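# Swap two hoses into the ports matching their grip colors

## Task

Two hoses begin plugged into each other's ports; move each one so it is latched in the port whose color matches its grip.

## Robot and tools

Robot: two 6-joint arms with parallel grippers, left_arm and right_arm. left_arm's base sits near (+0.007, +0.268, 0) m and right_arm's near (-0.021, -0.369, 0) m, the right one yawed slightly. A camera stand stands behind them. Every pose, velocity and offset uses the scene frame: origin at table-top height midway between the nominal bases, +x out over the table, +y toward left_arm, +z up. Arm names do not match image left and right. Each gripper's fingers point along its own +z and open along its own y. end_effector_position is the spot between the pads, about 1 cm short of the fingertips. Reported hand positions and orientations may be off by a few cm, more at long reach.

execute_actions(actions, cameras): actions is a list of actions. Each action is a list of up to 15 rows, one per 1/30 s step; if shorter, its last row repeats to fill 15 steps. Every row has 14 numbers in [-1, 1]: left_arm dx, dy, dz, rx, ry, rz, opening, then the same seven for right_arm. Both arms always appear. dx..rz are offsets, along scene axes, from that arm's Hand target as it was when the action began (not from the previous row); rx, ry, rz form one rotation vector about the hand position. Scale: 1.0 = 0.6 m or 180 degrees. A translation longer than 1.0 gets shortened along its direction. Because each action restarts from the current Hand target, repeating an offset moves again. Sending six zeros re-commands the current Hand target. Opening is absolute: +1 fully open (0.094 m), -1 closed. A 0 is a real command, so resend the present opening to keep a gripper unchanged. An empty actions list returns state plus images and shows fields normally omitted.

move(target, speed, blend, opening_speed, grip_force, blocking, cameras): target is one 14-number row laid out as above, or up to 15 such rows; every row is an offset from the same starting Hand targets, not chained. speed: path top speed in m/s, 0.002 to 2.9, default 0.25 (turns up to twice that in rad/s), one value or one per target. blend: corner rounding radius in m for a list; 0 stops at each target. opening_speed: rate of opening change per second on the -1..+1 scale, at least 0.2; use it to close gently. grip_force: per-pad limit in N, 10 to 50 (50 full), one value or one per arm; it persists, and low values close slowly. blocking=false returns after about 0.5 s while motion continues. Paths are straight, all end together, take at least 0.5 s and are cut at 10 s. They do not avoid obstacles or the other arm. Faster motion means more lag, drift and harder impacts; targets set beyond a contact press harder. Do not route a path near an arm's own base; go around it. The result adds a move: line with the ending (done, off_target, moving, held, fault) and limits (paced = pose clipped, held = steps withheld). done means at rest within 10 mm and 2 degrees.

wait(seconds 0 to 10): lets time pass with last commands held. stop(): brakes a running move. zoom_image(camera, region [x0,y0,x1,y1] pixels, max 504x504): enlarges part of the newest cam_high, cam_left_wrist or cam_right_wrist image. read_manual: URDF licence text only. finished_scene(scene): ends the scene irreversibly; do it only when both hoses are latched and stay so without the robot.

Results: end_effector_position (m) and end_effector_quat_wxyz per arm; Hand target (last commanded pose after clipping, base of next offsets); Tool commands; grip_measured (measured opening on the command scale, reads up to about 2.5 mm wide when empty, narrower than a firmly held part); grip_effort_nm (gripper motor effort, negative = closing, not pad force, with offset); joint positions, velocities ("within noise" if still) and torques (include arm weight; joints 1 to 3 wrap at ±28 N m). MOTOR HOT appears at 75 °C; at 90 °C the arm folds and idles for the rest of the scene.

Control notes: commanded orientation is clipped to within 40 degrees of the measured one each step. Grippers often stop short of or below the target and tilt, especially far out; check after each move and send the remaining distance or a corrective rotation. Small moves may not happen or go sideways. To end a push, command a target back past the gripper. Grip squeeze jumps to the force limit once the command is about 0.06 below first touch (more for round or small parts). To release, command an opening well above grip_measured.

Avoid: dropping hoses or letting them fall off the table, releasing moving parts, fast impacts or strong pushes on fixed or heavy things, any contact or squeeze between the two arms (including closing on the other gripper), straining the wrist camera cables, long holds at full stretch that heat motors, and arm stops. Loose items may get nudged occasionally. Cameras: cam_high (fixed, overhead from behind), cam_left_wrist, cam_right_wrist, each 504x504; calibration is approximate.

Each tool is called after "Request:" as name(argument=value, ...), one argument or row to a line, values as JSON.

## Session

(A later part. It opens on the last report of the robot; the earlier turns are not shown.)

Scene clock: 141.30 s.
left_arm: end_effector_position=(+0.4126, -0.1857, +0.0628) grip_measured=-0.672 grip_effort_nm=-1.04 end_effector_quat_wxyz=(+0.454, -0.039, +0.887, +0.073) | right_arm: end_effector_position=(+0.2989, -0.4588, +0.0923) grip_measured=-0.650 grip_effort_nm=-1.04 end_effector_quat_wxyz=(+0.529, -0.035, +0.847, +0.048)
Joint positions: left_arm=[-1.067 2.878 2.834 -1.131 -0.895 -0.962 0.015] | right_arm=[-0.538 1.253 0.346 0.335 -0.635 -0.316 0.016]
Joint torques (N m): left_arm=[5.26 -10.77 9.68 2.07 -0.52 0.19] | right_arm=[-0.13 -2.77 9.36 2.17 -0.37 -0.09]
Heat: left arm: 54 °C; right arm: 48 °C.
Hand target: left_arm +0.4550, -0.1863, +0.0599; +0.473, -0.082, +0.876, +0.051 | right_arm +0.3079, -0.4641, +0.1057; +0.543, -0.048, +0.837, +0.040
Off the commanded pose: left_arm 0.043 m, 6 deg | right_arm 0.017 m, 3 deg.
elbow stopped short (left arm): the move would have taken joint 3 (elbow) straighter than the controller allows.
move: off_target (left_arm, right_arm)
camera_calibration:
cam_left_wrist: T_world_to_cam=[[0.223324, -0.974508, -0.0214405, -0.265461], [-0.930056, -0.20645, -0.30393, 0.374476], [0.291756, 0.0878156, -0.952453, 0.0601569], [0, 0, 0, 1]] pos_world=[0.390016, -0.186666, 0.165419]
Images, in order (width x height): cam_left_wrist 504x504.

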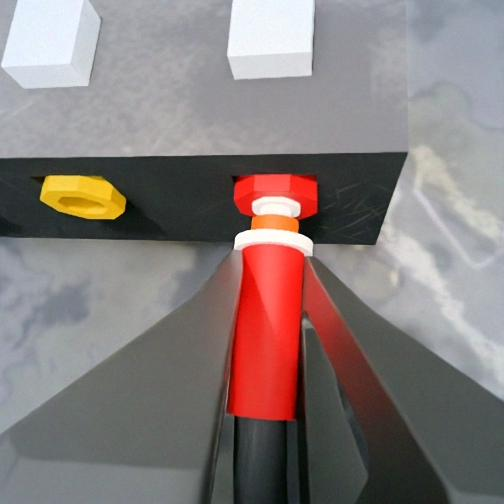

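Request:
move(
  target=[0.06,0.02,0.0,0,0,0.04,-1,0,0,0,0,0,0,-1],
  speed=0.1,
  cameras=["cam_left_wrist"],
)

Scene clock: 142.57 s.
left_arm: end_effector_position=(+0.4134, -0.1849, +0.0629) grip_measured=-0.672 grip_effort_nm=-1.04 end_effector_quat_wxyz=(+0.454, -0.039, +0.887, +0.074) | right_arm: end_effector_position=(+0.2989, -0.4588, +0.0923) grip_measured=-0.650 grip_effort_nm=-1.04 end_effector_quat_wxyz=(+0.529, -0.035, +0.847, +0.048)
Joint positions: left_arm=[-1.065 2.878 2.834 -1.131 -0.895 -0.961 0.015] | right_arm=[-0.538 1.253 0.346 0.335 -0.635 -0.316 0.016]
Joint torques (N m): left_arm=[10.03 -10.11 9.68 2.47 -0.73 0.02] | right_arm=[-0.14 -2.78 9.31 2.15 -0.38 -0.09]
Heat: left arm: 54 °C; right arm: 48 °C.
Hand target: left_arm +0.4910, -0.1742, +0.0598; +0.468, -0.136, +0.869, +0.081 | right_arm +0.3079, -0.4641, +0.1057; +0.543, -0.048, +0.837, +0.040
Off the commanded pose: left_arm 0.078 m, 11 deg | right_arm 0.017 m, 3 deg.
elbow stopped short (left arm): the move would have taken joint 3 (elbow) straighter than the controller allows.
move: off_target (left_arm, right_arm)
camera_calibration:
cam_left_wrist: T_world_to_cam=[[0.225076, -0.974096, -0.02186, -0.265516], [-0.929595, -0.207965, -0.304308, 0.375056], [0.291879, 0.0888134, -0.952323, 0.0599503], [0, 0, 0, 1]] pos_world=[0.390914, -0.185964, 0.16542]
Images, in order (width x height): cam_left_wrist 504x504.

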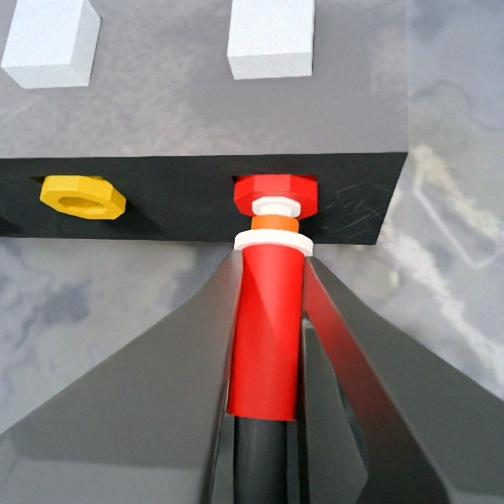

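Request:
move(
  target=[
    [-0.24,-0.03,0.01,0,0,-0.04,-1,0,0,-0.05,0,0,0,-1],
    [-0.26,-0.03,-0.045,0,0,-0.04,-1,0.0,0,-0.135,0,0,0,-1],
  ],
  speed=0.12,
  cameras=["all"],
)

Scene clock: 145.80 s.
left_arm: end_effector_position=(+0.3454, -0.1823, +0.0210) grip_measured=-0.672 grip_effort_nm=-1.04 end_effector_quat_wxyz=(+0.483, -0.078, +0.868, +0.081) | right_arm: end_effector_position=(+0.3093, -0.4646, +0.0257) grip_measured=-0.650 grip_effort_nm=-1.04 end_effector_quat_wxyz=(+0.540, -0.046, +0.840, +0.040)
Joint positions: left_arm=[-1.192 2.723 2.337 -0.988 -1.011 -1.263 0.015] | right_arm=[-0.538 1.73 0.255 0.932 -0.642 -0.328 0.016]
Joint torques (N m): left_arm=[-1.92 -17.22 4.26 0.58 -0.11 -0.19] | right_arm=[-0.08 -4.07 2.84 2.4 -0.3 0.05]
Heat: left arm: 55 °C; right arm: 48 °C.
Hand target: left_arm +0.3349, -0.1923, +0.0327; +0.473, -0.081, +0.876, +0.052 | right_arm +0.3079, -0.4641, +0.0246; +0.543, -0.048, +0.837, +0.040
Off the commanded pose: left_arm 0.019 m, 4 deg | right_arm 0.002 m, 1 deg.
move: off_target (left_arm)
camera_calibration:
cam_left_wrist: T_world_to_cam=[[0.296269, -0.954998, 0.0142457, -0.270479], [-0.887009, -0.280647, -0.366678, 0.272859], [0.354175, 0.0959995, -0.930239, 0.0190501], [0, 0, 0, 1]] pos_world=[0.315416, -0.183559, 0.121626]
cam_right_wrist: T_world_to_cam=[[0.175088, -0.983133, 0.052852, -0.50752], [-0.866031, -0.179324, -0.466725, 0.206133], [0.468331, 0.0359467, -0.882822, -0.00256098], [0, 0, 0, 1]] pos_world=[0.268578, -0.461903, 0.12077]

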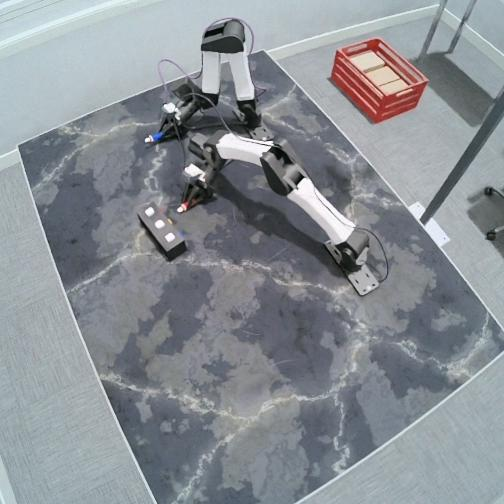

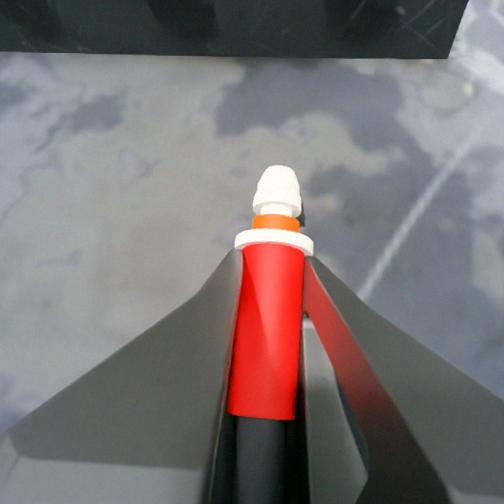

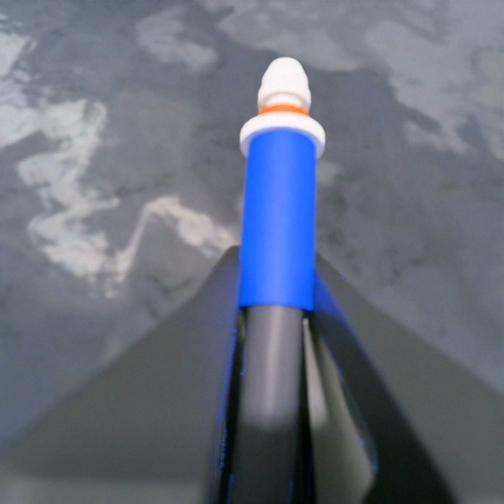

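Request:
move(
  target=[
    [0,0,-0.005,0,0,0,-1,0,0,-0.015,0,0,0,-1],
    [0,0,-0.005,0,0,0,0.2,0,0,-0.015,0,0,0,0.2],
    [-0.05,0.01,0.12,0,0,0,0.4,-0.05,-0.01,0.13,0,0,0,0.4],
    [-0.05,0.4,0.2,0,0,0,0.4,-0.02,0.1,0.2,0,0,0,1],
    [-0.05,0.5,0.2,0,0,0,0.4,0.0,0.5,0.2,0,0,0,1],
  ],
  speed=0.2,
  cameras=["all"],
)

Scene clock: 154.17 s.
left_arm: end_effector_position=(+0.3050, +0.1062, +0.1476) grip_measured=+0.398 grip_effort_nm=0.10 end_effector_quat_wxyz=(+0.467, -0.078, +0.879, +0.062) | right_arm: end_effector_position=(+0.2991, -0.1719, +0.1291) grip_measured=+0.998 grip_effort_nm=0.11 end_effector_quat_wxyz=(+0.527, -0.064, +0.847, +0.027)
Joint positions: left_arm=[-0.89 1.357 0.855 -0.482 -0.84 -0.8 0.066] | right_arm=[0.872 1.346 0.589 0.186 0.611 0.329 0.094]
Joint torques (N m): left_arm=[0.29 -6.74 5.61 1.26 -0.35 0.09] | right_arm=[0.4 -3.78 9.98 2.32 0.3 0.19]
Heat: left arm: 56 °C; right arm: 49 °C.
Hand target: left_arm +0.3050, +0.1078, +0.1528; +0.473, -0.082, +0.876, +0.052 | right_arm +0.3079, -0.1640, +0.1447; +0.543, -0.048, +0.837, +0.040
Off the commanded pose: left_arm 0.005 m, 1 deg | right_arm 0.019 m, 3 deg.
move: off_target (right_arm); target 2's new opening was sent with left_arm's hand 0.017 m and 4 deg from that target; target 3's new opening was sent with left_arm's hand 0.034 m and 4 deg from that target; target 4's new opening was sent with right_arm's hand 0.024 m and 3 deg from that target
camera_calibration:
cam_left_wrist: T_world_to_cam=[[0.279676, -0.959211, 0.0411855, 0.0167471], [-0.903883, -0.277522, -0.32554, 0.363204], [0.323691, 0.0538189, -0.944631, 0.139411], [0, 0, 0, 1]] pos_world=[0.278484, 0.109358, 0.24924]
cam_right_wrist: T_world_to_cam=[[0.193369, -0.97699, 0.0899895, -0.23264], [-0.874703, -0.213214, -0.435241, 0.290784], [0.444413, 0.0054481, -0.895805, 0.0866055], [0, 0, 0, 1]] pos_world=[0.260846, -0.165759, 0.225078]

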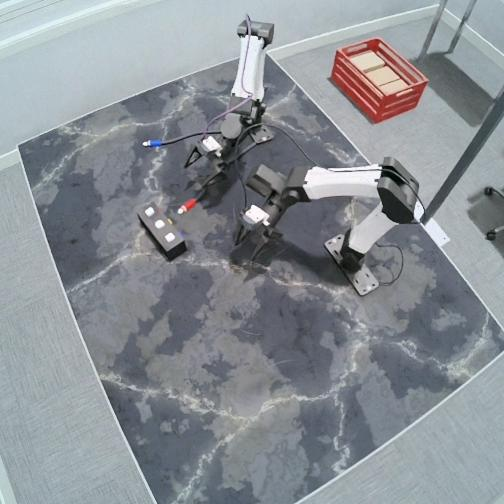

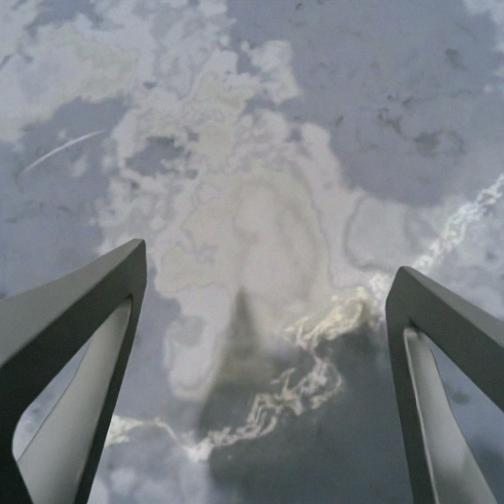

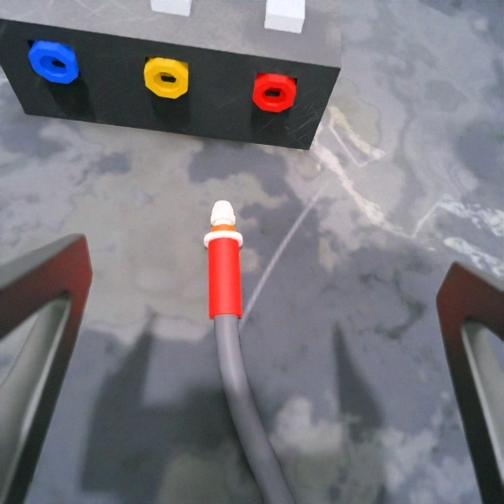

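Request:
move(
  target=[
    [0,0,0,0,0,0,0.4,0.06,0.02,-0.13,0,0,0.025,1],
    [0,0,0,0,0,0,0.4,0.062,0.02,-0.205,0,0,0.025,1],
    [0,0,0,0,0,0,0.4,0.062,0.02,-0.205,0,0,0.025,-0.95],
  ],
  speed=0.2,
  opening_speed=1.5,
  cameras=["cam_right_wrist"],
)

Scene clock: 158.13 s.
left_arm: end_effector_position=(+0.3050, +0.1062, +0.1476) grip_measured=+0.398 grip_effort_nm=0.10 end_effector_quat_wxyz=(+0.467, -0.078, +0.879, +0.062) | right_arm: end_effector_position=(+0.3466, -0.1498, +0.0272) grip_measured=-0.649 grip_effort_nm=-1.05 end_effector_quat_wxyz=(+0.543, -0.078, +0.834, +0.062)
Joint positions: left_arm=[-0.89 1.357 0.855 -0.482 -0.84 -0.8 0.066] | right_arm=[0.774 1.931 0.542 0.921 0.469 0.245 0.017]
Joint torques (N m): left_arm=[0.29 -6.72 5.61 1.25 -0.34 0.06] | right_arm=[-0.14 -6.17 3.1 2.48 0.04 0.02]
Heat: left arm: 54 °C; right arm: 49 °C.
Hand target: left_arm +0.3050, +0.1078, +0.1528; +0.473, -0.082, +0.876, +0.052 | right_arm +0.3451, -0.1521, +0.0216; +0.541, -0.081, +0.835, +0.061
Off the commanded pose: left_arm 0.005 m, 1 deg | right_arm 0.006 m, 1 deg.
move: done
camera_calibration:
cam_right_wrist: T_world_to_cam=[[0.249239, -0.967066, 0.0516145, -0.227799], [-0.843817, -0.243011, -0.478454, 0.278686], [0.475239, 0.0756963, -0.876595, -0.0267174], [0, 0, 0, 1]] pos_world=[0.304634, -0.150551, 0.121676]
Images, in order (width x height): cam_right_wrist 504x504.

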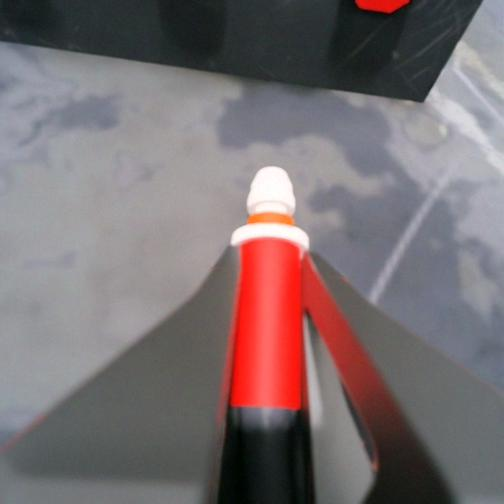

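Request:
move(
  target=[
    [0,0,0,0,0,0,0.4,-0.03,0,0.09,0,0,-0.03,-0.95],
    [0,0,0,0,0,0,0.4,0.04,-0.026,0.05,0,0,-0.03,-0.95],
  ],
  speed=0.15,
  cameras=["cam_right_wrist"],
)

Scene clock: 160.60 s.
left_arm: end_effector_position=(+0.3050, +0.1062, +0.1476) grip_measured=+0.398 grip_effort_nm=0.10 end_effector_quat_wxyz=(+0.467, -0.078, +0.879, +0.062) | right_arm: end_effector_position=(+0.3580, -0.1771, +0.0399) grip_measured=-0.649 grip_effort_nm=-1.05 end_effector_quat_wxyz=(+0.526, -0.045, +0.849, +0.022)
Joint positions: left_arm=[-0.89 1.357 0.855 -0.482 -0.84 -0.8 0.066] | right_arm=[0.721 1.83 0.58 0.715 0.508 0.27 0.017]
Joint torques (N m): left_arm=[0.29 -6.74 5.6 1.25 -0.34 0.07] | right_arm=[0.2 -6.3 7.64 2.5 0.09 0.01]
Heat: left arm: 54 °C; right arm: 49 °C.
Hand target: left_arm +0.3050, +0.1078, +0.1528; +0.473, -0.082, +0.876, +0.052 | right_arm +0.3691, -0.1677, +0.0516; +0.543, -0.042, +0.838, +0.035
Off the commanded pose: left_arm 0.005 m, 1 deg | right_arm 0.019 m, 3 deg.
move: off_target (right_arm)
camera_calibration:
cam_right_wrist: T_world_to_cam=[[0.156721, -0.9846, 0.0774675, -0.228774], [-0.883866, -0.174821, -0.433841, 0.312316], [0.440703, -0.000478991, -0.897653, -0.0191045], [0, 0, 0, 1]] pos_world=[0.320319, -0.170661, 0.136069]
Images, in order (width x height): cam_right_wrist 504x504.

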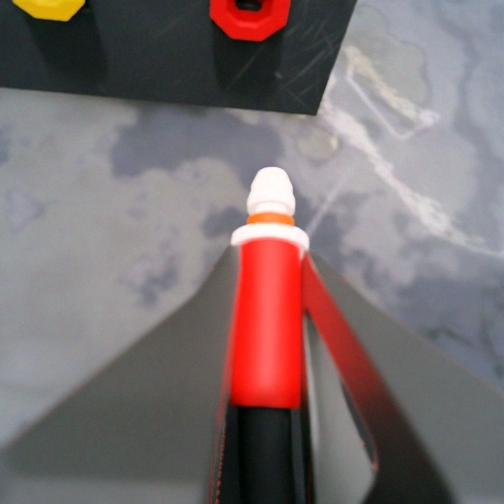

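Request:
move(
  target=[0,0,0,0,0,0,0.4,0.01,0.013,0.035,0,0,-0.008,-0.95],
  speed=0.1,
  cameras=["cam_right_wrist"],
)

Scene clock: 162.03 s.
left_arm: end_effector_position=(+0.3050, +0.1062, +0.1476) grip_measured=+0.398 grip_effort_nm=0.10 end_effector_quat_wxyz=(+0.467, -0.078, +0.879, +0.062) | right_arm: end_effector_position=(+0.3651, -0.1685, +0.0446) grip_measured=-0.649 grip_effort_nm=-1.05 end_effector_quat_wxyz=(+0.516, -0.049, +0.855, +0.010)
Joint positions: left_arm=[-0.89 1.357 0.855 -0.482 -0.84 -0.8 0.066] | right_arm=[0.734 1.83 0.656 0.603 0.528 0.274 0.017]
Joint torques (N m): left_arm=[0.31 -6.74 5.61 1.25 -0.35 0.07] | right_arm=[0.65 -10.5 7.71 2.23 0.27 0.21]
Heat: left arm: 54 °C; right arm: 49 °C.
Hand target: left_arm +0.3050, +0.1078, +0.1528; +0.473, -0.082, +0.876, +0.052 | right_arm +0.3751, -0.1599, +0.0726; +0.544, -0.031, +0.838, +0.028
Off the commanded pose: left_arm 0.005 m, 1 deg | right_arm 0.031 m, 5 deg.
move: off_target (right_arm)
camera_calibration:
cam_right_wrist: T_world_to_cam=[[0.152124, -0.983215, 0.100729, -0.220942], [-0.894453, -0.180312, -0.409196, 0.324116], [0.420491, -0.027849, -0.906869, -0.0148961], [0, 0, 0, 1]] pos_world=[0.329781, -0.159206, 0.141374]
Images, in order (width x height): cam_right_wrist 504x504.

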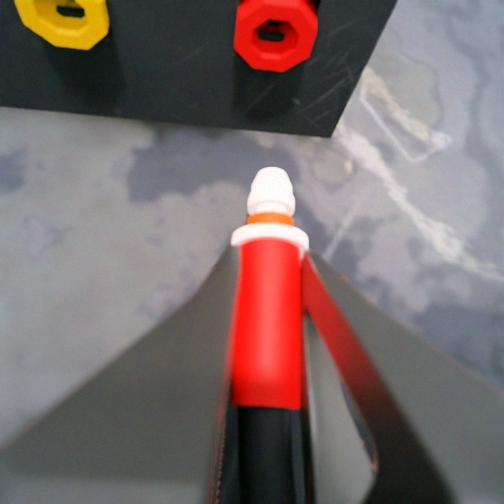

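Request:
move(
  target=[0,0,0,0,0,0,0.4,0,0,0.025,0,0,0,-0.95],
  speed=0.1,
  cameras=["cam_right_wrist"],
)

Scene clock: 163.20 s.
left_arm: end_effector_position=(+0.3050, +0.1062, +0.1476) grip_measured=+0.398 grip_effort_nm=0.10 end_effector_quat_wxyz=(+0.467, -0.078, +0.879, +0.062) | right_arm: end_effector_position=(+0.3655, -0.1682, +0.0580) grip_measured=-0.649 grip_effort_nm=-1.04 end_effector_quat_wxyz=(+0.515, -0.049, +0.856, +0.009)
Joint positions: left_arm=[-0.89 1.357 0.855 -0.482 -0.84 -0.8 0.066] | right_arm=[0.734 1.78 0.675 0.531 0.529 0.274 0.017]
Joint torques (N m): left_arm=[0.29 -6.74 5.61 1.25 -0.35 0.06] | right_arm=[0.68 -10.59 8.12 2.25 0.28 0.21]
Heat: left arm: 53 °C; right arm: 49 °C.
Hand target: left_arm +0.3050, +0.1078, +0.1528; +0.473, -0.082, +0.876, +0.052 | right_arm +0.3751, -0.1599, +0.0876; +0.544, -0.031, +0.838, +0.028
Off the commanded pose: left_arm 0.005 m, 1 deg | right_arm 0.032 m, 5 deg.
move: off_target (right_arm)
camera_calibration:
cam_right_wrist: T_world_to_cam=[[0.152046, -0.98307, 0.102255, -0.222066], [-0.895299, -0.180818, -0.407117, 0.330011], [0.418714, -0.029648, -0.907634, -0.00251938], [0, 0, 0, 1]] pos_world=[0.330277, -0.158709, 0.154774]
Images, in order (width x height): cam_right_wrist 504x504.

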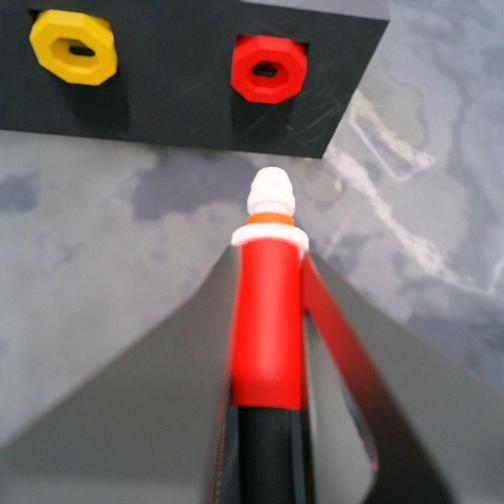

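Request:
move(
  target=[0,0,0,0,0,0,0.4,0.015,0.0,0.006,0,-0.025,-0.012,-0.95],
  speed=0.1,
  cameras=["cam_right_wrist"],
)

Scene clock: 164.47 s.
left_arm: end_effector_position=(+0.3050, +0.1062, +0.1476) grip_measured=+0.398 grip_effort_nm=0.10 end_effector_quat_wxyz=(+0.467, -0.078, +0.879, +0.062) | right_arm: end_effector_position=(+0.3755, -0.1676, +0.0797) grip_measured=-0.649 grip_effort_nm=-1.05 end_effector_quat_wxyz=(+0.560, -0.022, +0.828, +0.010)
Joint positions: left_arm=[-0.89 1.357 0.855 -0.482 -0.84 -0.8 0.066] | right_arm=[0.742 1.789 0.675 0.648 0.592 0.265 0.017]
Joint torques (N m): left_arm=[0.28 -6.72 5.61 1.25 -0.34 0.07] | right_arm=[0.66 -6.35 8.1 2.53 0.26 0]
Heat: left arm: 53 °C; right arm: 49 °C.
Hand target: left_arm +0.3050, +0.1078, +0.1528; +0.473, -0.082, +0.876, +0.052 | right_arm +0.3841, -0.1598, +0.0912; +0.577, -0.016, +0.817, +0.017
Off the commanded pose: left_arm 0.005 m, 1 deg | right_arm 0.016 m, 3 deg.
move: off_target (right_arm)
camera_calibration:
cam_right_wrist: T_world_to_cam=[[0.100064, -0.99172, 0.0804943, -0.205351], [-0.854487, -0.1271, -0.503684, 0.349282], [0.509744, -0.0183806, -0.86013, -0.0229593], [0, 0, 0, 1]] pos_world=[0.330709, -0.159679, 0.172709]
Images, in order (width x height): cam_right_wrist 504x504.

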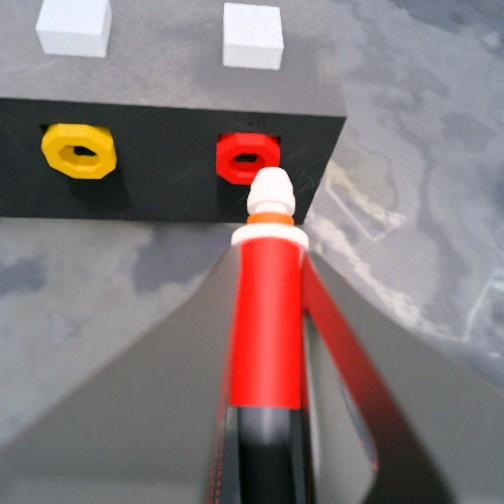

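Request:
move(
  target=[0,0,0,0,0,0,0.4,0.0,0.008,-0.036,0,0.01,0.003,-0.95],
  speed=0.1,
  cameras=["cam_right_wrist"],
)

Scene clock: 166.07 s.
left_arm: end_effector_position=(+0.3050, +0.1062, +0.1476) grip_measured=+0.398 grip_effort_nm=0.10 end_effector_quat_wxyz=(+0.467, -0.078, +0.879, +0.062) | right_arm: end_effector_position=(+0.3746, -0.1664, +0.0577) grip_measured=-0.649 grip_effort_nm=-1.05 end_effector_quat_wxyz=(+0.547, -0.031, +0.837, +0.001)
Joint positions: left_arm=[-0.89 1.357 0.855 -0.482 -0.84 -0.8 0.066] | right_arm=[0.745 1.854 0.675 0.674 0.593 0.265 0.017]
Joint torques (N m): left_arm=[0.29 -6.72 5.61 1.25 -0.34 0.07] | right_arm=[0.76 -6.64 7.99 2.52 0.12 0.19]
Heat: left arm: 53 °C; right arm: 50 °C.
Hand target: left_arm +0.3050, +0.1078, +0.1528; +0.473, -0.082, +0.876, +0.052 | right_arm +0.3841, -0.1550, +0.0696; +0.564, -0.020, +0.826, +0.020
Off the commanded pose: left_arm 0.005 m, 1 deg | right_arm 0.019 m, 3 deg.
move: off_target (right_arm)
camera_calibration:
cam_right_wrist: T_world_to_cam=[[0.105873, -0.989088, 0.102453, -0.205382], [-0.868796, -0.14213, -0.474333, 0.338809], [0.483719, -0.0387922, -0.874363, -0.0342462], [0, 0, 0, 1]] pos_world=[0.332666, -0.156315, 0.151807]
Images, in order (width x height): cam_right_wrist 504x504.

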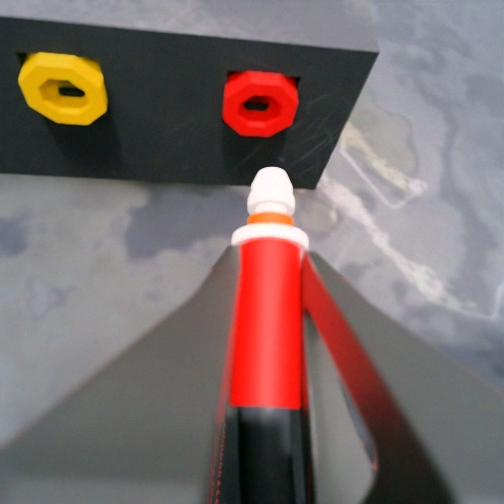

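Request:
move(
  target=[
    [0,0,0,0,0,0,0.4,0.0,0.004,0.014,0,0,0,-0.95],
    [0,0,0,0,0,0,0.4,0.035,0.008,0.014,0,0,0,-0.95],
  ],
  speed=0.06,
  cameras=["cam_right_wrist"],
)

Scene clock: 167.70 s.
left_arm: end_effector_position=(+0.3050, +0.1062, +0.1476) grip_measured=+0.398 grip_effort_nm=0.10 end_effector_quat_wxyz=(+0.467, -0.078, +0.879, +0.062) | right_arm: end_effector_position=(+0.3949, -0.1562, +0.0696) grip_measured=-0.649 grip_effort_nm=-1.05 end_effector_quat_wxyz=(+0.553, -0.024, +0.833, +0.012)
Joint positions: left_arm=[-0.89 1.357 0.855 -0.482 -0.84 -0.8 0.066] | right_arm=[0.727 1.881 0.765 0.639 0.569 0.266 0.017]
Joint torques (N m): left_arm=[0.29 -6.72 5.6 1.25 -0.34 0.07] | right_arm=[-0.21 -7.13 8.4 2.32 0.11 0.01]
Heat: left arm: 52 °C; right arm: 50 °C.
Hand target: left_arm +0.3050, +0.1078, +0.1528; +0.473, -0.082, +0.876, +0.052 | right_arm +0.4050, -0.1502, +0.0779; +0.564, -0.020, +0.826, +0.020
Off the commanded pose: left_arm 0.005 m, 1 deg | right_arm 0.014 m, 2 deg.
move: off_target (right_arm)
camera_calibration:
cam_right_wrist: T_world_to_cam=[[0.105868, -0.991401, 0.0769193, -0.197188], [-0.861711, -0.130071, -0.490445, 0.363804], [0.496233, -0.0143598, -0.868071, -0.0348991], [0, 0, 0, 1]] pos_world=[0.351688, -0.148673, 0.163299]
Images, in order (width x height): cam_right_wrist 504x504.

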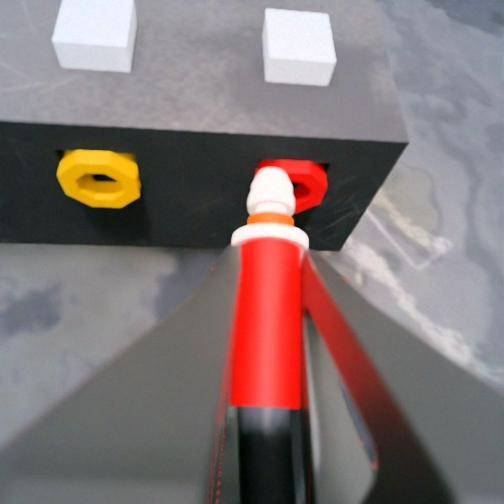

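Request:
move(
  target=[
    [0,0,0,0,0,0,0.4,-0.014,0,0,0,0,0,-0.95],
    [0,0,0,0,0,0,0.4,-0.008,-0.024,-0.014,0,0,0.004,-0.95],
  ],
  speed=0.06,
  cameras=["cam_right_wrist"],
)

Scene clock: 169.30 s.
left_arm: end_effector_position=(+0.3050, +0.1062, +0.1476) grip_measured=+0.398 grip_effort_nm=0.10 end_effector_quat_wxyz=(+0.467, -0.078, +0.879, +0.062) | right_arm: end_effector_position=(+0.3972, -0.1652, +0.0659) grip_measured=-0.649 grip_effort_nm=-1.04 end_effector_quat_wxyz=(+0.552, -0.027, +0.833, +0.015)
Joint positions: left_arm=[-0.89 1.357 0.855 -0.482 -0.84 -0.8 0.066] | right_arm=[0.697 1.881 0.74 0.672 0.534 0.248 0.017]
Joint torques (N m): left_arm=[0.29 -6.75 5.61 1.25 -0.34 0.06] | right_arm=[-0.24 -7.58 4.72 2.78 0.07 0]
Heat: left arm: 52 °C; right arm: 50 °C.
Hand target: left_arm +0.3050, +0.1078, +0.1528; +0.473, -0.082, +0.876, +0.052 | right_arm +0.4003, -0.1647, +0.0696; +0.564, -0.025, +0.825, +0.023
Off the commanded pose: left_arm 0.005 m, 1 deg | right_arm 0.005 m, 2 deg.
move: done
camera_calibration:
cam_right_wrist: T_world_to_cam=[[0.11496, -0.99047, 0.0758478, -0.209478], [-0.861727, -0.137418, -0.488409, 0.361391], [0.494177, -0.00921272, -0.869312, -0.0376137], [0, 0, 0, 1]] pos_world=[0.354089, -0.158167, 0.159697]
Images, in order (width x height): cam_right_wrist 504x504.

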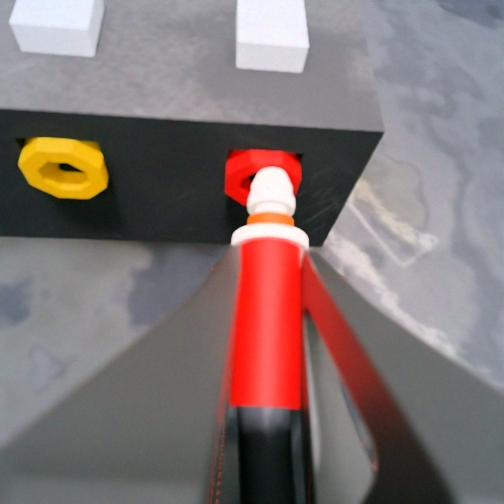

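Request:
move(
  target=[
    [0,0,0,0,0,0,0.4,0.06,0.014,-0.004,0,0,0,-1],
  ],
  speed=0.08,
  cameras=["cam_right_wrist"],
)

Scene clock: 170.20 s.
left_arm: end_effector_position=(+0.3050, +0.1062, +0.1476) grip_measured=+0.398 grip_effort_nm=0.10 end_effector_quat_wxyz=(+0.467, -0.078, +0.879, +0.062) | right_arm: end_effector_position=(+0.4095, -0.1619, +0.0575) grip_measured=-0.649 grip_effort_nm=-1.05 end_effector_quat_wxyz=(+0.548, -0.035, +0.836, +0.011)
Joint positions: left_arm=[-0.89 1.357 0.855 -0.482 -0.84 -0.8 0.066] | right_arm=[0.68 1.938 0.79 0.67 0.515 0.228 0.017]
Joint torques (N m): left_arm=[0.29 -6.72 5.59 1.25 -0.35 0.07] | right_arm=[-2.48 -5.01 11.75 2.47 -0.16 -0.04]
Heat: left arm: 52 °C; right arm: 50 °C.
Hand target: left_arm +0.3050, +0.1078, +0.1528; +0.473, -0.082, +0.876, +0.052 | right_arm +0.4362, -0.1562, +0.0672; +0.564, -0.025, +0.825, +0.024
Off the commanded pose: left_arm 0.005 m, 1 deg | right_arm 0.029 m, 3 deg.
move: off_target (right_arm)
camera_calibration:
cam_right_wrist: T_world_to_cam=[[0.12374, -0.988181, 0.0904833, -0.211034], [-0.865705, -0.15207, -0.476895, 0.366881], [0.485018, -0.0193211, -0.874291, -0.0485636], [0, 0, 0, 1]] pos_world=[0.367278, -0.153686, 0.1516]
Images, in order (width x height): cam_right_wrist 504x504.

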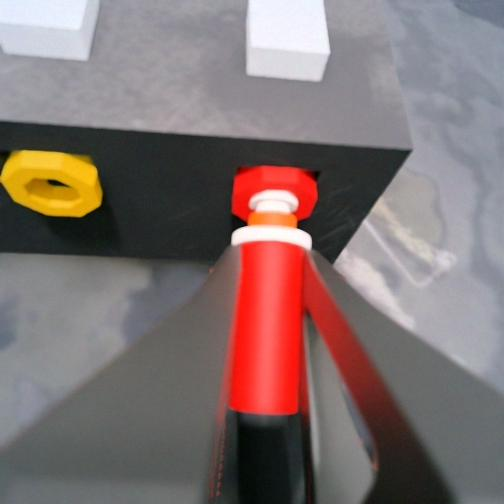

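Request:
move(
  target=[
    [0,0,0,0,0,0,0.4,0.08,0.008,0.01,0,0,0,-1],
  ],
  speed=0.08,
  cameras=["cam_right_wrist"],
)

Scene clock: 172.80 s.
left_arm: end_effector_position=(+0.3050, +0.1062, +0.1476) grip_measured=+0.398 grip_effort_nm=0.10 end_effector_quat_wxyz=(+0.467, -0.078, +0.879, +0.062) | right_arm: end_effector_position=(+0.4132, -0.1621, +0.0531) grip_measured=-0.649 grip_effort_nm=-1.05 end_effector_quat_wxyz=(+0.516, -0.052, +0.855, -0.026)
Joint positions: left_arm=[-0.89 1.357 0.855 -0.482 -0.84 -0.8 0.066] | right_arm=[0.684 1.937 0.872 0.489 0.542 0.213 0.017]
Joint torques (N m): left_arm=[0.28 -6.72 5.6 1.25 -0.35 0.07] | right_arm=[-7.66 -1.4 16.91 3.59 -0.89 -0.23]
Heat: left arm: 51 °C; right arm: 51 °C.
Hand target: left_arm +0.3050, +0.1078, +0.1528; +0.473, -0.082, +0.876, +0.052 | right_arm +0.4842, -0.1515, +0.0730; +0.563, -0.025, +0.825, +0.023
Off the commanded pose: left_arm 0.005 m, 1 deg | right_arm 0.075 m, 9 deg.
move: off_target (right_arm)
camera_calibration:
cam_right_wrist: T_world_to_cam=[[0.120122, -0.97917, 0.1637, -0.212265], [-0.899119, -0.177213, -0.400227, 0.373647], [0.420899, -0.0991099, -0.901677, -0.0392317], [0, 0, 0, 1]] pos_world=[0.377963, -0.145517, 0.148917]
Images, in order (width x height): cam_right_wrist 504x504.

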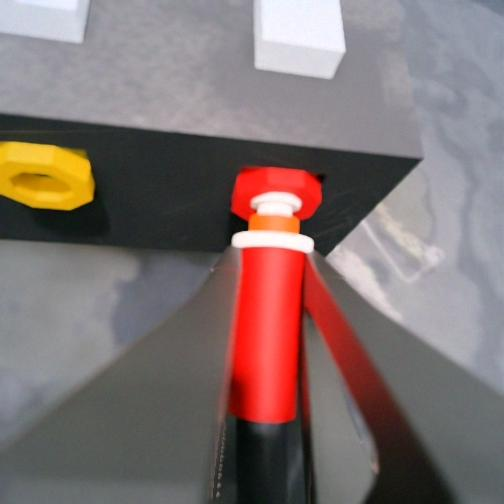

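Request:
zoom_image(
  camera="cam_right_wrist",
  region=[200, 140, 360, 270],
)

Scaled by 3.150 from the camera's 504x504 image, which has a finer 720x720 frame.

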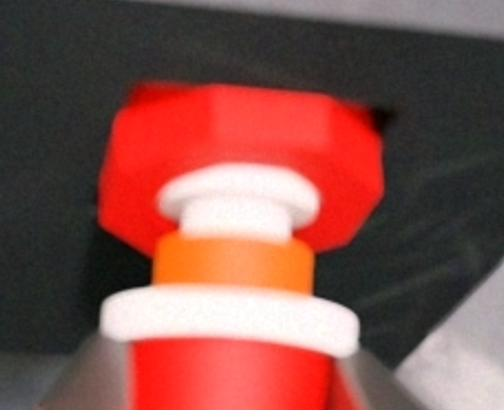

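Request:
move(
  target=[
    [0,0,0,0,0,0,0.4,-0.09,-0.004,0.01,0,-0.01,0,-1],
    [0,0,0,0,0,0,0.4,0.02,-0.004,0.022,0,-0.05,0.0,-1],
  ],
  speed=0.1,
  cameras=["cam_right_wrist"],
)

Scene clock: 175.10 s.
left_arm: end_effector_position=(+0.3050, +0.1062, +0.1476) grip_measured=+0.398 grip_effort_nm=0.10 end_effector_quat_wxyz=(+0.467, -0.078, +0.879, +0.062) | right_arm: end_effector_position=(+0.4147, -0.1618, +0.0571) grip_measured=-0.649 grip_effort_nm=-1.05 end_effector_quat_wxyz=(+0.547, -0.062, +0.834, -0.044)
Joint positions: left_arm=[-0.89 1.357 0.855 -0.482 -0.84 -0.8 0.066] | right_arm=[0.698 1.966 0.839 0.628 0.592 0.141 0.017]
Joint torques (N m): left_arm=[0.28 -6.74 5.6 1.25 -0.34 0.07] | right_arm=[-9.44 -1.03 15.84 4.68 -1.09 -0.35]
Heat: left arm: 51 °C; right arm: 52 °C.
Hand target: left_arm +0.3050, +0.1078, +0.1528; +0.473, -0.082, +0.876, +0.052 | right_arm +0.4963, -0.1539, +0.0863; +0.627, -0.027, +0.779, +0.021
Off the commanded pose: left_arm 0.005 m, 1 deg | right_arm 0.087 m, 14 deg.
move: off_target (right_arm)
camera_calibration:
cam_right_wrist: T_world_to_cam=[[0.107792, -0.971608, 0.210613, -0.209188], [-0.865344, -0.19599, -0.461268, 0.36311], [0.48945, -0.132532, -0.861901, -0.0723542], [0, 0, 0, 1]] pos_world=[0.372177, -0.141673, 0.149186]
Images, in order (width x height): cam_right_wrist 504x504.

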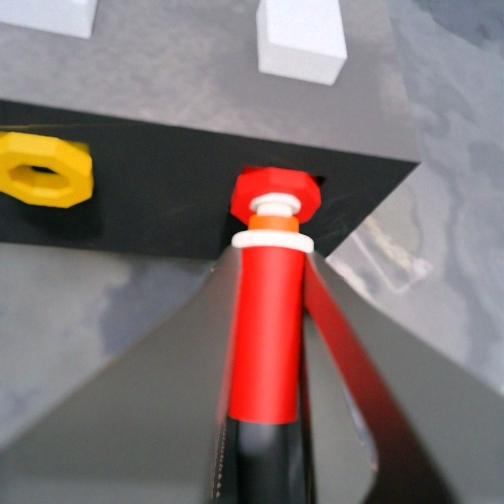

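Request:
move(
  target=[
    [0,0,0,0,0,0,0.4,-0.155,-0.015,-0.025,-0.002,0.05,0.037,-1],
  ],
  speed=0.1,
  cameras=["cam_right_wrist"],
)

Scene clock: 176.87 s.
left_arm: end_effector_position=(+0.3050, +0.1062, +0.1476) grip_measured=+0.398 grip_effort_nm=0.10 end_effector_quat_wxyz=(+0.467, -0.078, +0.879, +0.062) | right_arm: end_effector_position=(+0.4089, -0.1623, +0.0560) grip_measured=-0.649 grip_effort_nm=-1.05 end_effector_quat_wxyz=(+0.550, -0.080, +0.830, +0.044)
Joint positions: left_arm=[-0.89 1.357 0.855 -0.482 -0.84 -0.8 0.066] | right_arm=[0.632 1.93 0.735 0.762 0.371 0.149 0.017]
Joint torques (N m): left_arm=[0.28 -6.72 5.59 1.25 -0.34 0.07] | right_arm=[0.65 -12.57 2.73 2.38 0.05 0.23]
Heat: left arm: 51 °C; right arm: 53 °C.
Hand target: left_arm +0.3050, +0.1078, +0.1528; +0.473, -0.082, +0.876, +0.052 | right_arm +0.4032, -0.1629, +0.0712; +0.561, -0.072, +0.823, +0.057
Off the commanded pose: left_arm 0.005 m, 1 deg | right_arm 0.016 m, 2 deg.
move: off_target (right_arm)
camera_calibration:
cam_right_wrist: T_world_to_cam=[[0.233217, -0.968508, 0.0871856, -0.252698], [-0.838298, -0.245677, -0.486722, 0.339785], [0.492814, 0.0404243, -0.869195, -0.0433843], [0, 0, 0, 1]] pos_world=[0.365155, -0.159509, 0.149703]
Images, in order (width x height): cam_right_wrist 504x504.

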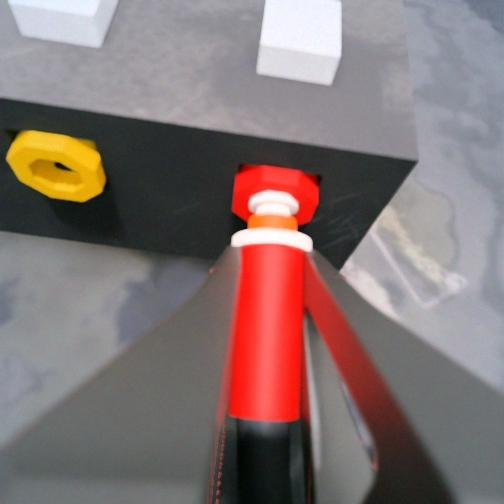

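Request:
move(
  target=[
    [0,0,0,0,0,0,0.4,0.02,0.006,0.006,0.0,-0.005,-0.012,-1],
    [0,0,0,0,0,0,0.4,0.14,0.022,0.012,0.0,-0.03,0.0,-1],
  ],
  speed=0.25,
  cameras=["cam_right_wrist"],
)

Scene clock: 178.47 s.
left_arm: end_effector_position=(+0.3050, +0.1062, +0.1476) grip_measured=+0.398 grip_effort_nm=0.10 end_effector_quat_wxyz=(+0.467, -0.078, +0.879, +0.062) | right_arm: end_effector_position=(+0.4133, -0.1640, +0.0556) grip_measured=-0.649 grip_effort_nm=-1.04 end_effector_quat_wxyz=(+0.552, -0.086, +0.829, +0.026)
Joint positions: left_arm=[-0.89 1.357 0.855 -0.482 -0.84 -0.8 0.066] | right_arm=[0.632 1.942 0.755 0.75 0.395 0.12 0.017]
Joint torques (N m): left_arm=[0.28 -6.72 5.6 1.25 -0.34 0.07] | right_arm=[-6.56 -0.09 19.67 3.18 -0.79 -0.38]
Heat: left arm: 50 °C; right arm: 53 °C.
Hand target: left_arm +0.3050, +0.1078, +0.1528; +0.473, -0.082, +0.876, +0.052 | right_arm +0.4873, -0.1497, +0.0786; +0.599, -0.075, +0.795, +0.054
Off the commanded pose: left_arm 0.005 m, 1 deg | right_arm 0.079 m, 8 deg.
move: off_target (right_arm)
camera_calibration:
cam_right_wrist: T_world_to_cam=[[0.222525, -0.967028, 0.123849, -0.25275], [-0.838059, -0.254644, -0.482508, 0.341078], [0.498136, 0.00357742, -0.867091, -0.0541452], [0, 0, 0, 1]] pos_world=[0.369058, -0.15737, 0.148927]
Images, in order (width x height): cam_right_wrist 504x504.

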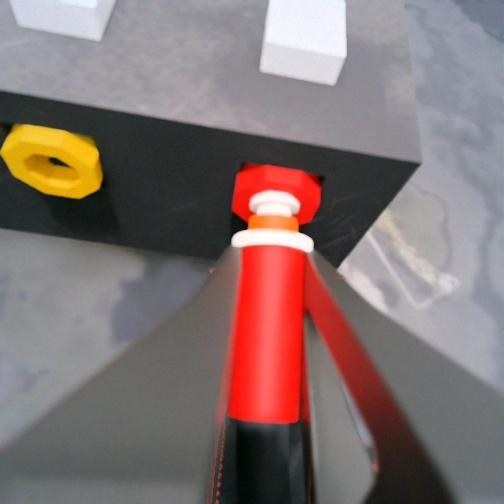

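Request:
zoom_image(
  camera="cam_right_wrist",
  region=[220, 150, 340, 260],
)

Scaled by 4.200 from the camera's 504x504 image, which has a finer 720x720 frame.

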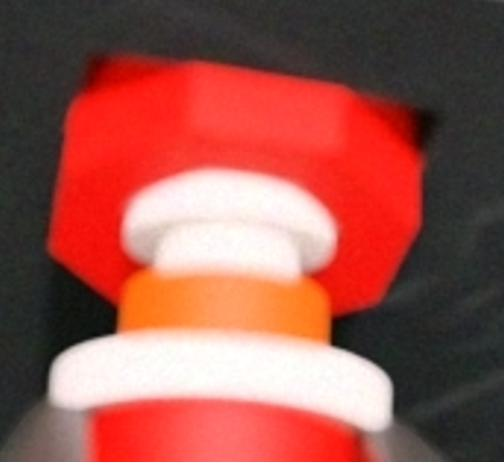

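Request:
move(
  target=[
    [0,0,0,0,0,0,0.4,-0.1,-0.012,0.0,0.0,0.035,-0.0,-1],
    [0,0,0,0,0,0,0.4,0.05,0.0,0.01,0.0,0.035,0.0,-1],
  ],
  speed=0.25,
  cameras=["cam_right_wrist"],
)

Scene clock: 181.27 s.
left_arm: end_effector_position=(+0.3050, +0.1062, +0.1476) grip_measured=+0.398 grip_effort_nm=0.10 end_effector_quat_wxyz=(+0.467, -0.078, +0.879, +0.062) | right_arm: end_effector_position=(+0.4178, -0.1646, +0.0526) grip_measured=-0.649 grip_effort_nm=-1.04 end_effector_quat_wxyz=(+0.439, -0.117, +0.891, +0.005)
Joint positions: left_arm=[-0.89 1.357 0.855 -0.482 -0.84 -0.8 0.066] | right_arm=[0.6 1.884 0.971 0.21 0.318 0.139 0.017]
Joint torques (N m): left_arm=[0.29 -6.74 5.6 1.25 -0.35 0.07] | right_arm=[-7.21 0.23 16.23 5.29 -0.42 -0.18]
Heat: left arm: 50 °C; right arm: 56 °C.
Hand target: left_arm +0.3050, +0.1078, +0.1528; +0.473, -0.082, +0.876, +0.052 | right_arm +0.5173, -0.1497, +0.0847; +0.555, -0.072, +0.827, +0.058
Off the commanded pose: left_arm 0.005 m, 1 deg | right_arm 0.106 m, 17 deg.
move: off_target (right_arm)
camera_calibration:
cam_right_wrist: T_world_to_cam=[[0.279721, -0.948449, 0.149001, -0.276082], [-0.921553, -0.308766, -0.235379, 0.356158], [0.269251, -0.0714724, -0.960414, 0.0291507], [0, 0, 0, 1]] pos_world=[0.397596, -0.149797, 0.152965]
Images, in order (width x height): cam_right_wrist 504x504.

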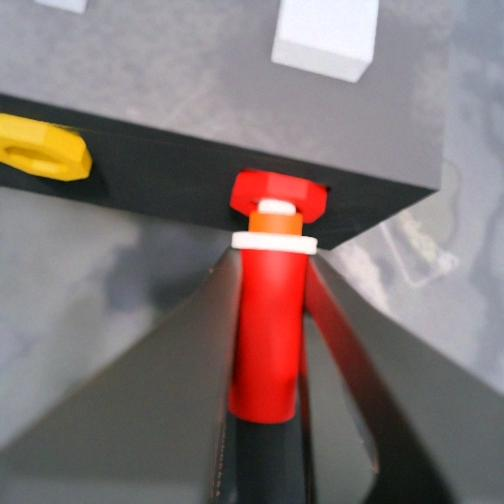

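Request:
move(
  target=[
    [0,0,0,0,0,0,0.4,-0.06,-0.008,0.02,0.0,-0.03,-0.02,-1],
    [0,0,0,0,0,0,0.4,0.06,0.0,0.035,0.0,-0.05,-0.02,-1],
  ],
  speed=0.25,
  cameras=["cam_right_wrist"],
)

Scene clock: 183.40 s.
left_arm: end_effector_position=(+0.3050, +0.1062, +0.1476) grip_measured=+0.398 grip_effort_nm=0.10 end_effector_quat_wxyz=(+0.467, -0.078, +0.879, +0.062) | right_arm: end_effector_position=(+0.4188, -0.1645, +0.0538) grip_measured=-0.649 grip_effort_nm=-1.05 end_effector_quat_wxyz=(+0.453, -0.113, +0.884, -0.015)
Joint positions: left_arm=[-0.89 1.357 0.855 -0.482 -0.84 -0.8 0.066] | right_arm=[0.62 1.895 0.964 0.244 0.379 0.134 0.017]
Joint torques (N m): left_arm=[0.28 -6.74 5.61 1.25 -0.34 0.07] | right_arm=[-8.92 0.49 18.81 6.07 -0.01 -0.49]
Heat: left arm: 50 °C; right arm: 60 °C.
Hand target: left_arm +0.3050, +0.1078, +0.1528; +0.473, -0.082, +0.876, +0.052 | right_arm +0.5533, -0.1497, +0.1057; +0.619, -0.050, +0.783, +0.035
Off the commanded pose: left_arm 0.005 m, 1 deg | right_arm 0.145 m, 24 deg.
move: off_target (right_arm)
camera_calibration:
cam_right_wrist: T_world_to_cam=[[0.250727, -0.950115, 0.185519, -0.266482], [-0.919917, -0.293524, -0.259993, 0.360616], [0.301477, -0.105475, -0.947621, 0.010344], [0, 0, 0, 1]] pos_world=[0.395433, -0.146248, 0.152997]
Images, in order (width x height): cam_right_wrist 504x504.

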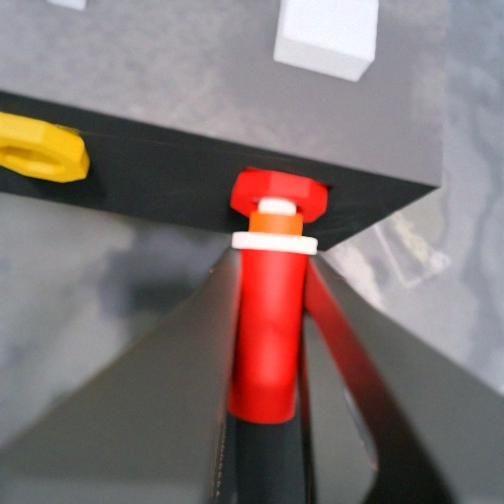

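Request:
move(
  target=[
    [0,0,0,0,0,0,0.4,-0.21,-0.014,-0.05,0.0,0.015,-0.005,-1],
  ],
  speed=0.15,
  cameras=["cam_right_wrist"],
)

Request:
zoom_image(
  camera="cam_right_wrist",
  region=[200, 140, 360, 280],
)

Scene clock: 184.97 s.
left_arm: end_effector_position=(+0.3050, +0.1062, +0.1476) grip_measured=+0.398 grip_effort_nm=0.09 end_effector_quat_wxyz=(+0.467, -0.078, +0.879, +0.062) | right_arm: end_effector_position=(+0.4137, -0.1631, +0.0560) grip_measured=-0.649 grip_effort_nm=-1.05 end_effector_quat_wxyz=(+0.561, -0.069, +0.825, +0.006)
Joint positions: left_arm=[-0.89 1.357 0.855 -0.482 -0.84 -0.8 0.066] | right_arm=[0.66 1.964 0.767 0.768 0.474 0.134 0.017]
Joint torques (N m): left_arm=[0.28 -6.74 5.61 1.25 -0.34 0.07] | right_arm=[-0.36 -7.1 6.38 3.58 0.11 0.24]
Heat: left arm: 50 °C; right arm: 61 °C.
Hand target: left_arm +0.3050, +0.1078, +0.1528; +0.473, -0.082, +0.876, +0.052 | right_arm +0.4273, -0.1582, +0.0756; +0.601, -0.043, +0.797, +0.031
Off the commanded pose: left_arm 0.005 m, 1 deg | right_arm 0.024 m, 7 deg.
move: off_target (right_arm)
camera_calibration:
cam_right_wrist: T_world_to_cam=[[0.171154, -0.975372, 0.139125, -0.232886], [-0.838309, -0.218359, -0.499557, 0.348789], [0.517633, -0.0311288, -0.855036, -0.0684083], [0, 0, 0, 1]] pos_world=[0.367663, -0.153119, 0.148149]
Images, in order (width x height): cam_right_wrist 504x504.

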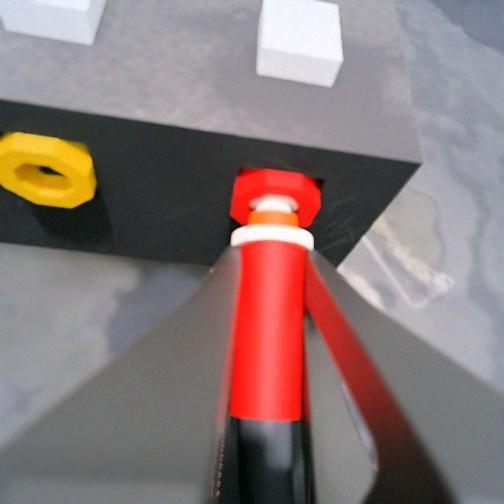

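Scaled by 3.150 from the camera's 504x504 image, which has a finer 720x720 frame.

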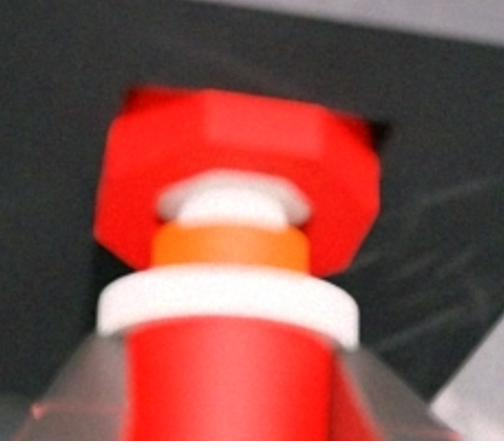

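Request:
move(
  target=[
    [0,0,0,0,0,0,0.4,0.05,0.004,0.0,0.0,-0.05,0.01,-1],
    [0,0,0,0,0,0,0.4,0.12,0.014,0.0,0.0,-0.1,0.01,-1],
  ],
  speed=0.3,
  cameras=["cam_right_wrist"],
)

Scene clock: 187.10 s.
left_arm: end_effector_position=(+0.3050, +0.1062, +0.1476) grip_measured=+0.398 grip_effort_nm=0.10 end_effector_quat_wxyz=(+0.467, -0.078, +0.879, +0.062) | right_arm: end_effector_position=(+0.4165, -0.1629, +0.0536) grip_measured=-0.649 grip_effort_nm=-1.05 end_effector_quat_wxyz=(+0.680, -0.081, +0.728, -0.028)
Joint positions: left_arm=[-0.89 1.357 0.855 -0.482 -0.84 -0.8 0.066] | right_arm=[0.685 2.266 0.717 1.464 0.563 -0.106 0.017]
Joint torques (N m): left_arm=[0.29 -6.74 5.61 1.25 -0.34 0.07] | right_arm=[-10.06 -4.66 20.26 2.08 -1.81 0.43]
Heat: left arm: 49 °C; right arm: 61 °C.
Hand target: left_arm +0.3050, +0.1078, +0.1528; +0.473, -0.082, +0.876, +0.052 | right_arm +0.4992, -0.1496, +0.0756; +0.718, -0.060, +0.693, +0.033
Off the commanded pose: left_arm 0.005 m, 1 deg | right_arm 0.087 m, 9 deg.
move: off_target (right_arm)
camera_calibration:
cam_right_wrist: T_world_to_cam=[[0.105429, -0.966446, 0.234236, -0.209096], [-0.648089, -0.245431, -0.720933, 0.278201], [0.754232, -0.0757983, -0.652219, -0.188566], [0, 0, 0, 1]] pos_world=[0.344566, -0.148094, 0.126556]
Images, in order (width x height): cam_right_wrist 504x504.

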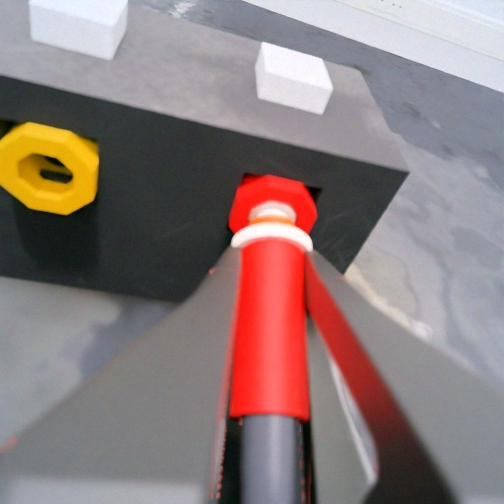

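Request:
move(
  target=[
    [0,0,0,0,0,0,0.4,0.03,0.003,0.0,0.0,0.07,0.0,-1],
  ],
  speed=0.1,
  cameras=["cam_right_wrist"],
)

Scene clock: 189.27 s.
left_arm: end_effector_position=(+0.3050, +0.1062, +0.1476) grip_measured=+0.398 grip_effort_nm=0.10 end_effector_quat_wxyz=(+0.467, -0.078, +0.879, +0.062) | right_arm: end_effector_position=(+0.4164, -0.1630, +0.0517) grip_measured=-0.649 grip_effort_nm=-1.04 end_effector_quat_wxyz=(+0.617, -0.080, +0.783, -0.020)
Joint positions: left_arm=[-0.89 1.357 0.855 -0.482 -0.84 -0.8 0.066] | right_arm=[0.677 2.098 0.729 1.087 0.538 0.013 0.017]
Joint torques (N m): left_arm=[0.28 -6.72 5.59 1.25 -0.34 0.07] | right_arm=[-11.36 -4.48 23.97 1.51 -1.79 0.29]
Heat: left arm: 49 °C; right arm: 59 °C.
Hand target: left_arm +0.3050, +0.1078, +0.1528; +0.473, -0.082, +0.876, +0.052 | right_arm +0.5172, -0.1478, +0.0755; +0.637, -0.056, +0.767, +0.040
Off the commanded pose: left_arm 0.005 m, 1 deg | right_arm 0.105 m, 8 deg.
move: off_target (right_arm)
camera_calibration:
cam_right_wrist: T_world_to_cam=[[0.140698, -0.968067, 0.207488, -0.222271], [-0.76085, -0.239821, -0.602987, 0.318543], [0.633492, -0.0730278, -0.770296, -0.132946], [0, 0, 0, 1]] pos_world=[0.357857, -0.148489, 0.135789]
Images, in order (width x height): cam_right_wrist 504x504.

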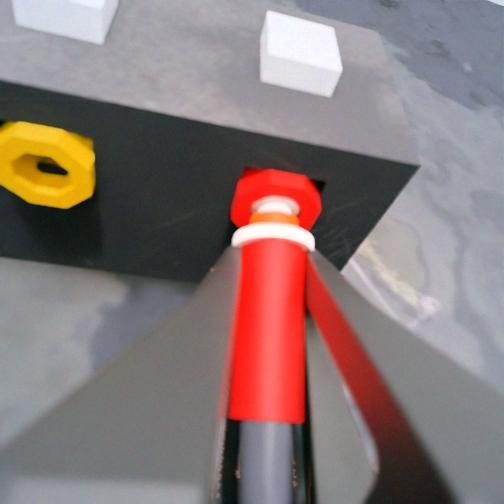

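Request:
move(
  target=[
    [0,0,0,0,0,0,0.4,0.0,0.0,0.02,0.0,0.05,0.0,-1],
  ],
  speed=0.1,
  cameras=["cam_right_wrist"],
)

Scene clock: 191.43 s.
left_arm: end_effector_position=(+0.3050, +0.1062, +0.1476) grip_measured=+0.398 grip_effort_nm=0.10 end_effector_quat_wxyz=(+0.467, -0.078, +0.879, +0.062) | right_arm: end_effector_position=(+0.4233, -0.1620, +0.0555) grip_measured=-0.649 grip_effort_nm=-1.04 end_effector_quat_wxyz=(+0.490, -0.098, +0.866, -0.027)
Joint positions: left_arm=[-0.89 1.357 0.855 -0.482 -0.84 -0.8 0.066] | right_arm=[0.643 1.927 0.932 0.381 0.45 0.129 0.017]
Joint torques (N m): left_arm=[0.29 -6.74 5.6 1.25 -0.34 0.07] | right_arm=[-8.87 -0.7 18.02 4.55 -1.04 -0.11]
Heat: left arm: 49 °C; right arm: 62 °C.
Hand target: left_arm +0.3050, +0.1078, +0.1528; +0.473, -0.082, +0.876, +0.052 | right_arm +0.5174, -0.1480, +0.0876; +0.575, -0.052, +0.815, +0.044
Off the commanded pose: left_arm 0.005 m, 1 deg | right_arm 0.100 m, 15 deg.
move: off_target (right_arm)
camera_calibration:
cam_right_wrist: T_world_to_cam=[[0.203965, -0.957428, 0.204279, -0.247993], [-0.903452, -0.264455, -0.337399, 0.367955], [0.377058, -0.115739, -0.91893, -0.0244612], [0, 0, 0, 1]] pos_world=[0.392235, -0.142959, 0.152329]
Images, in order (width x height): cam_right_wrist 504x504.

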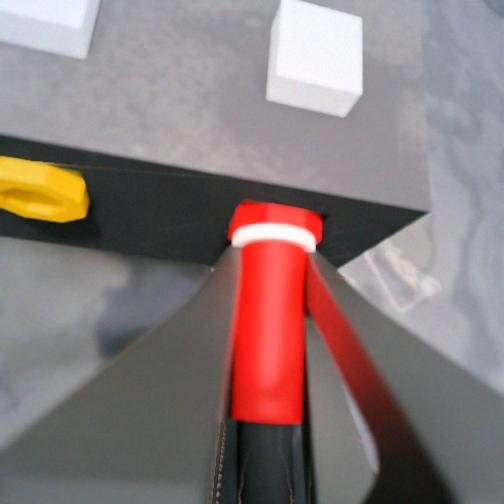

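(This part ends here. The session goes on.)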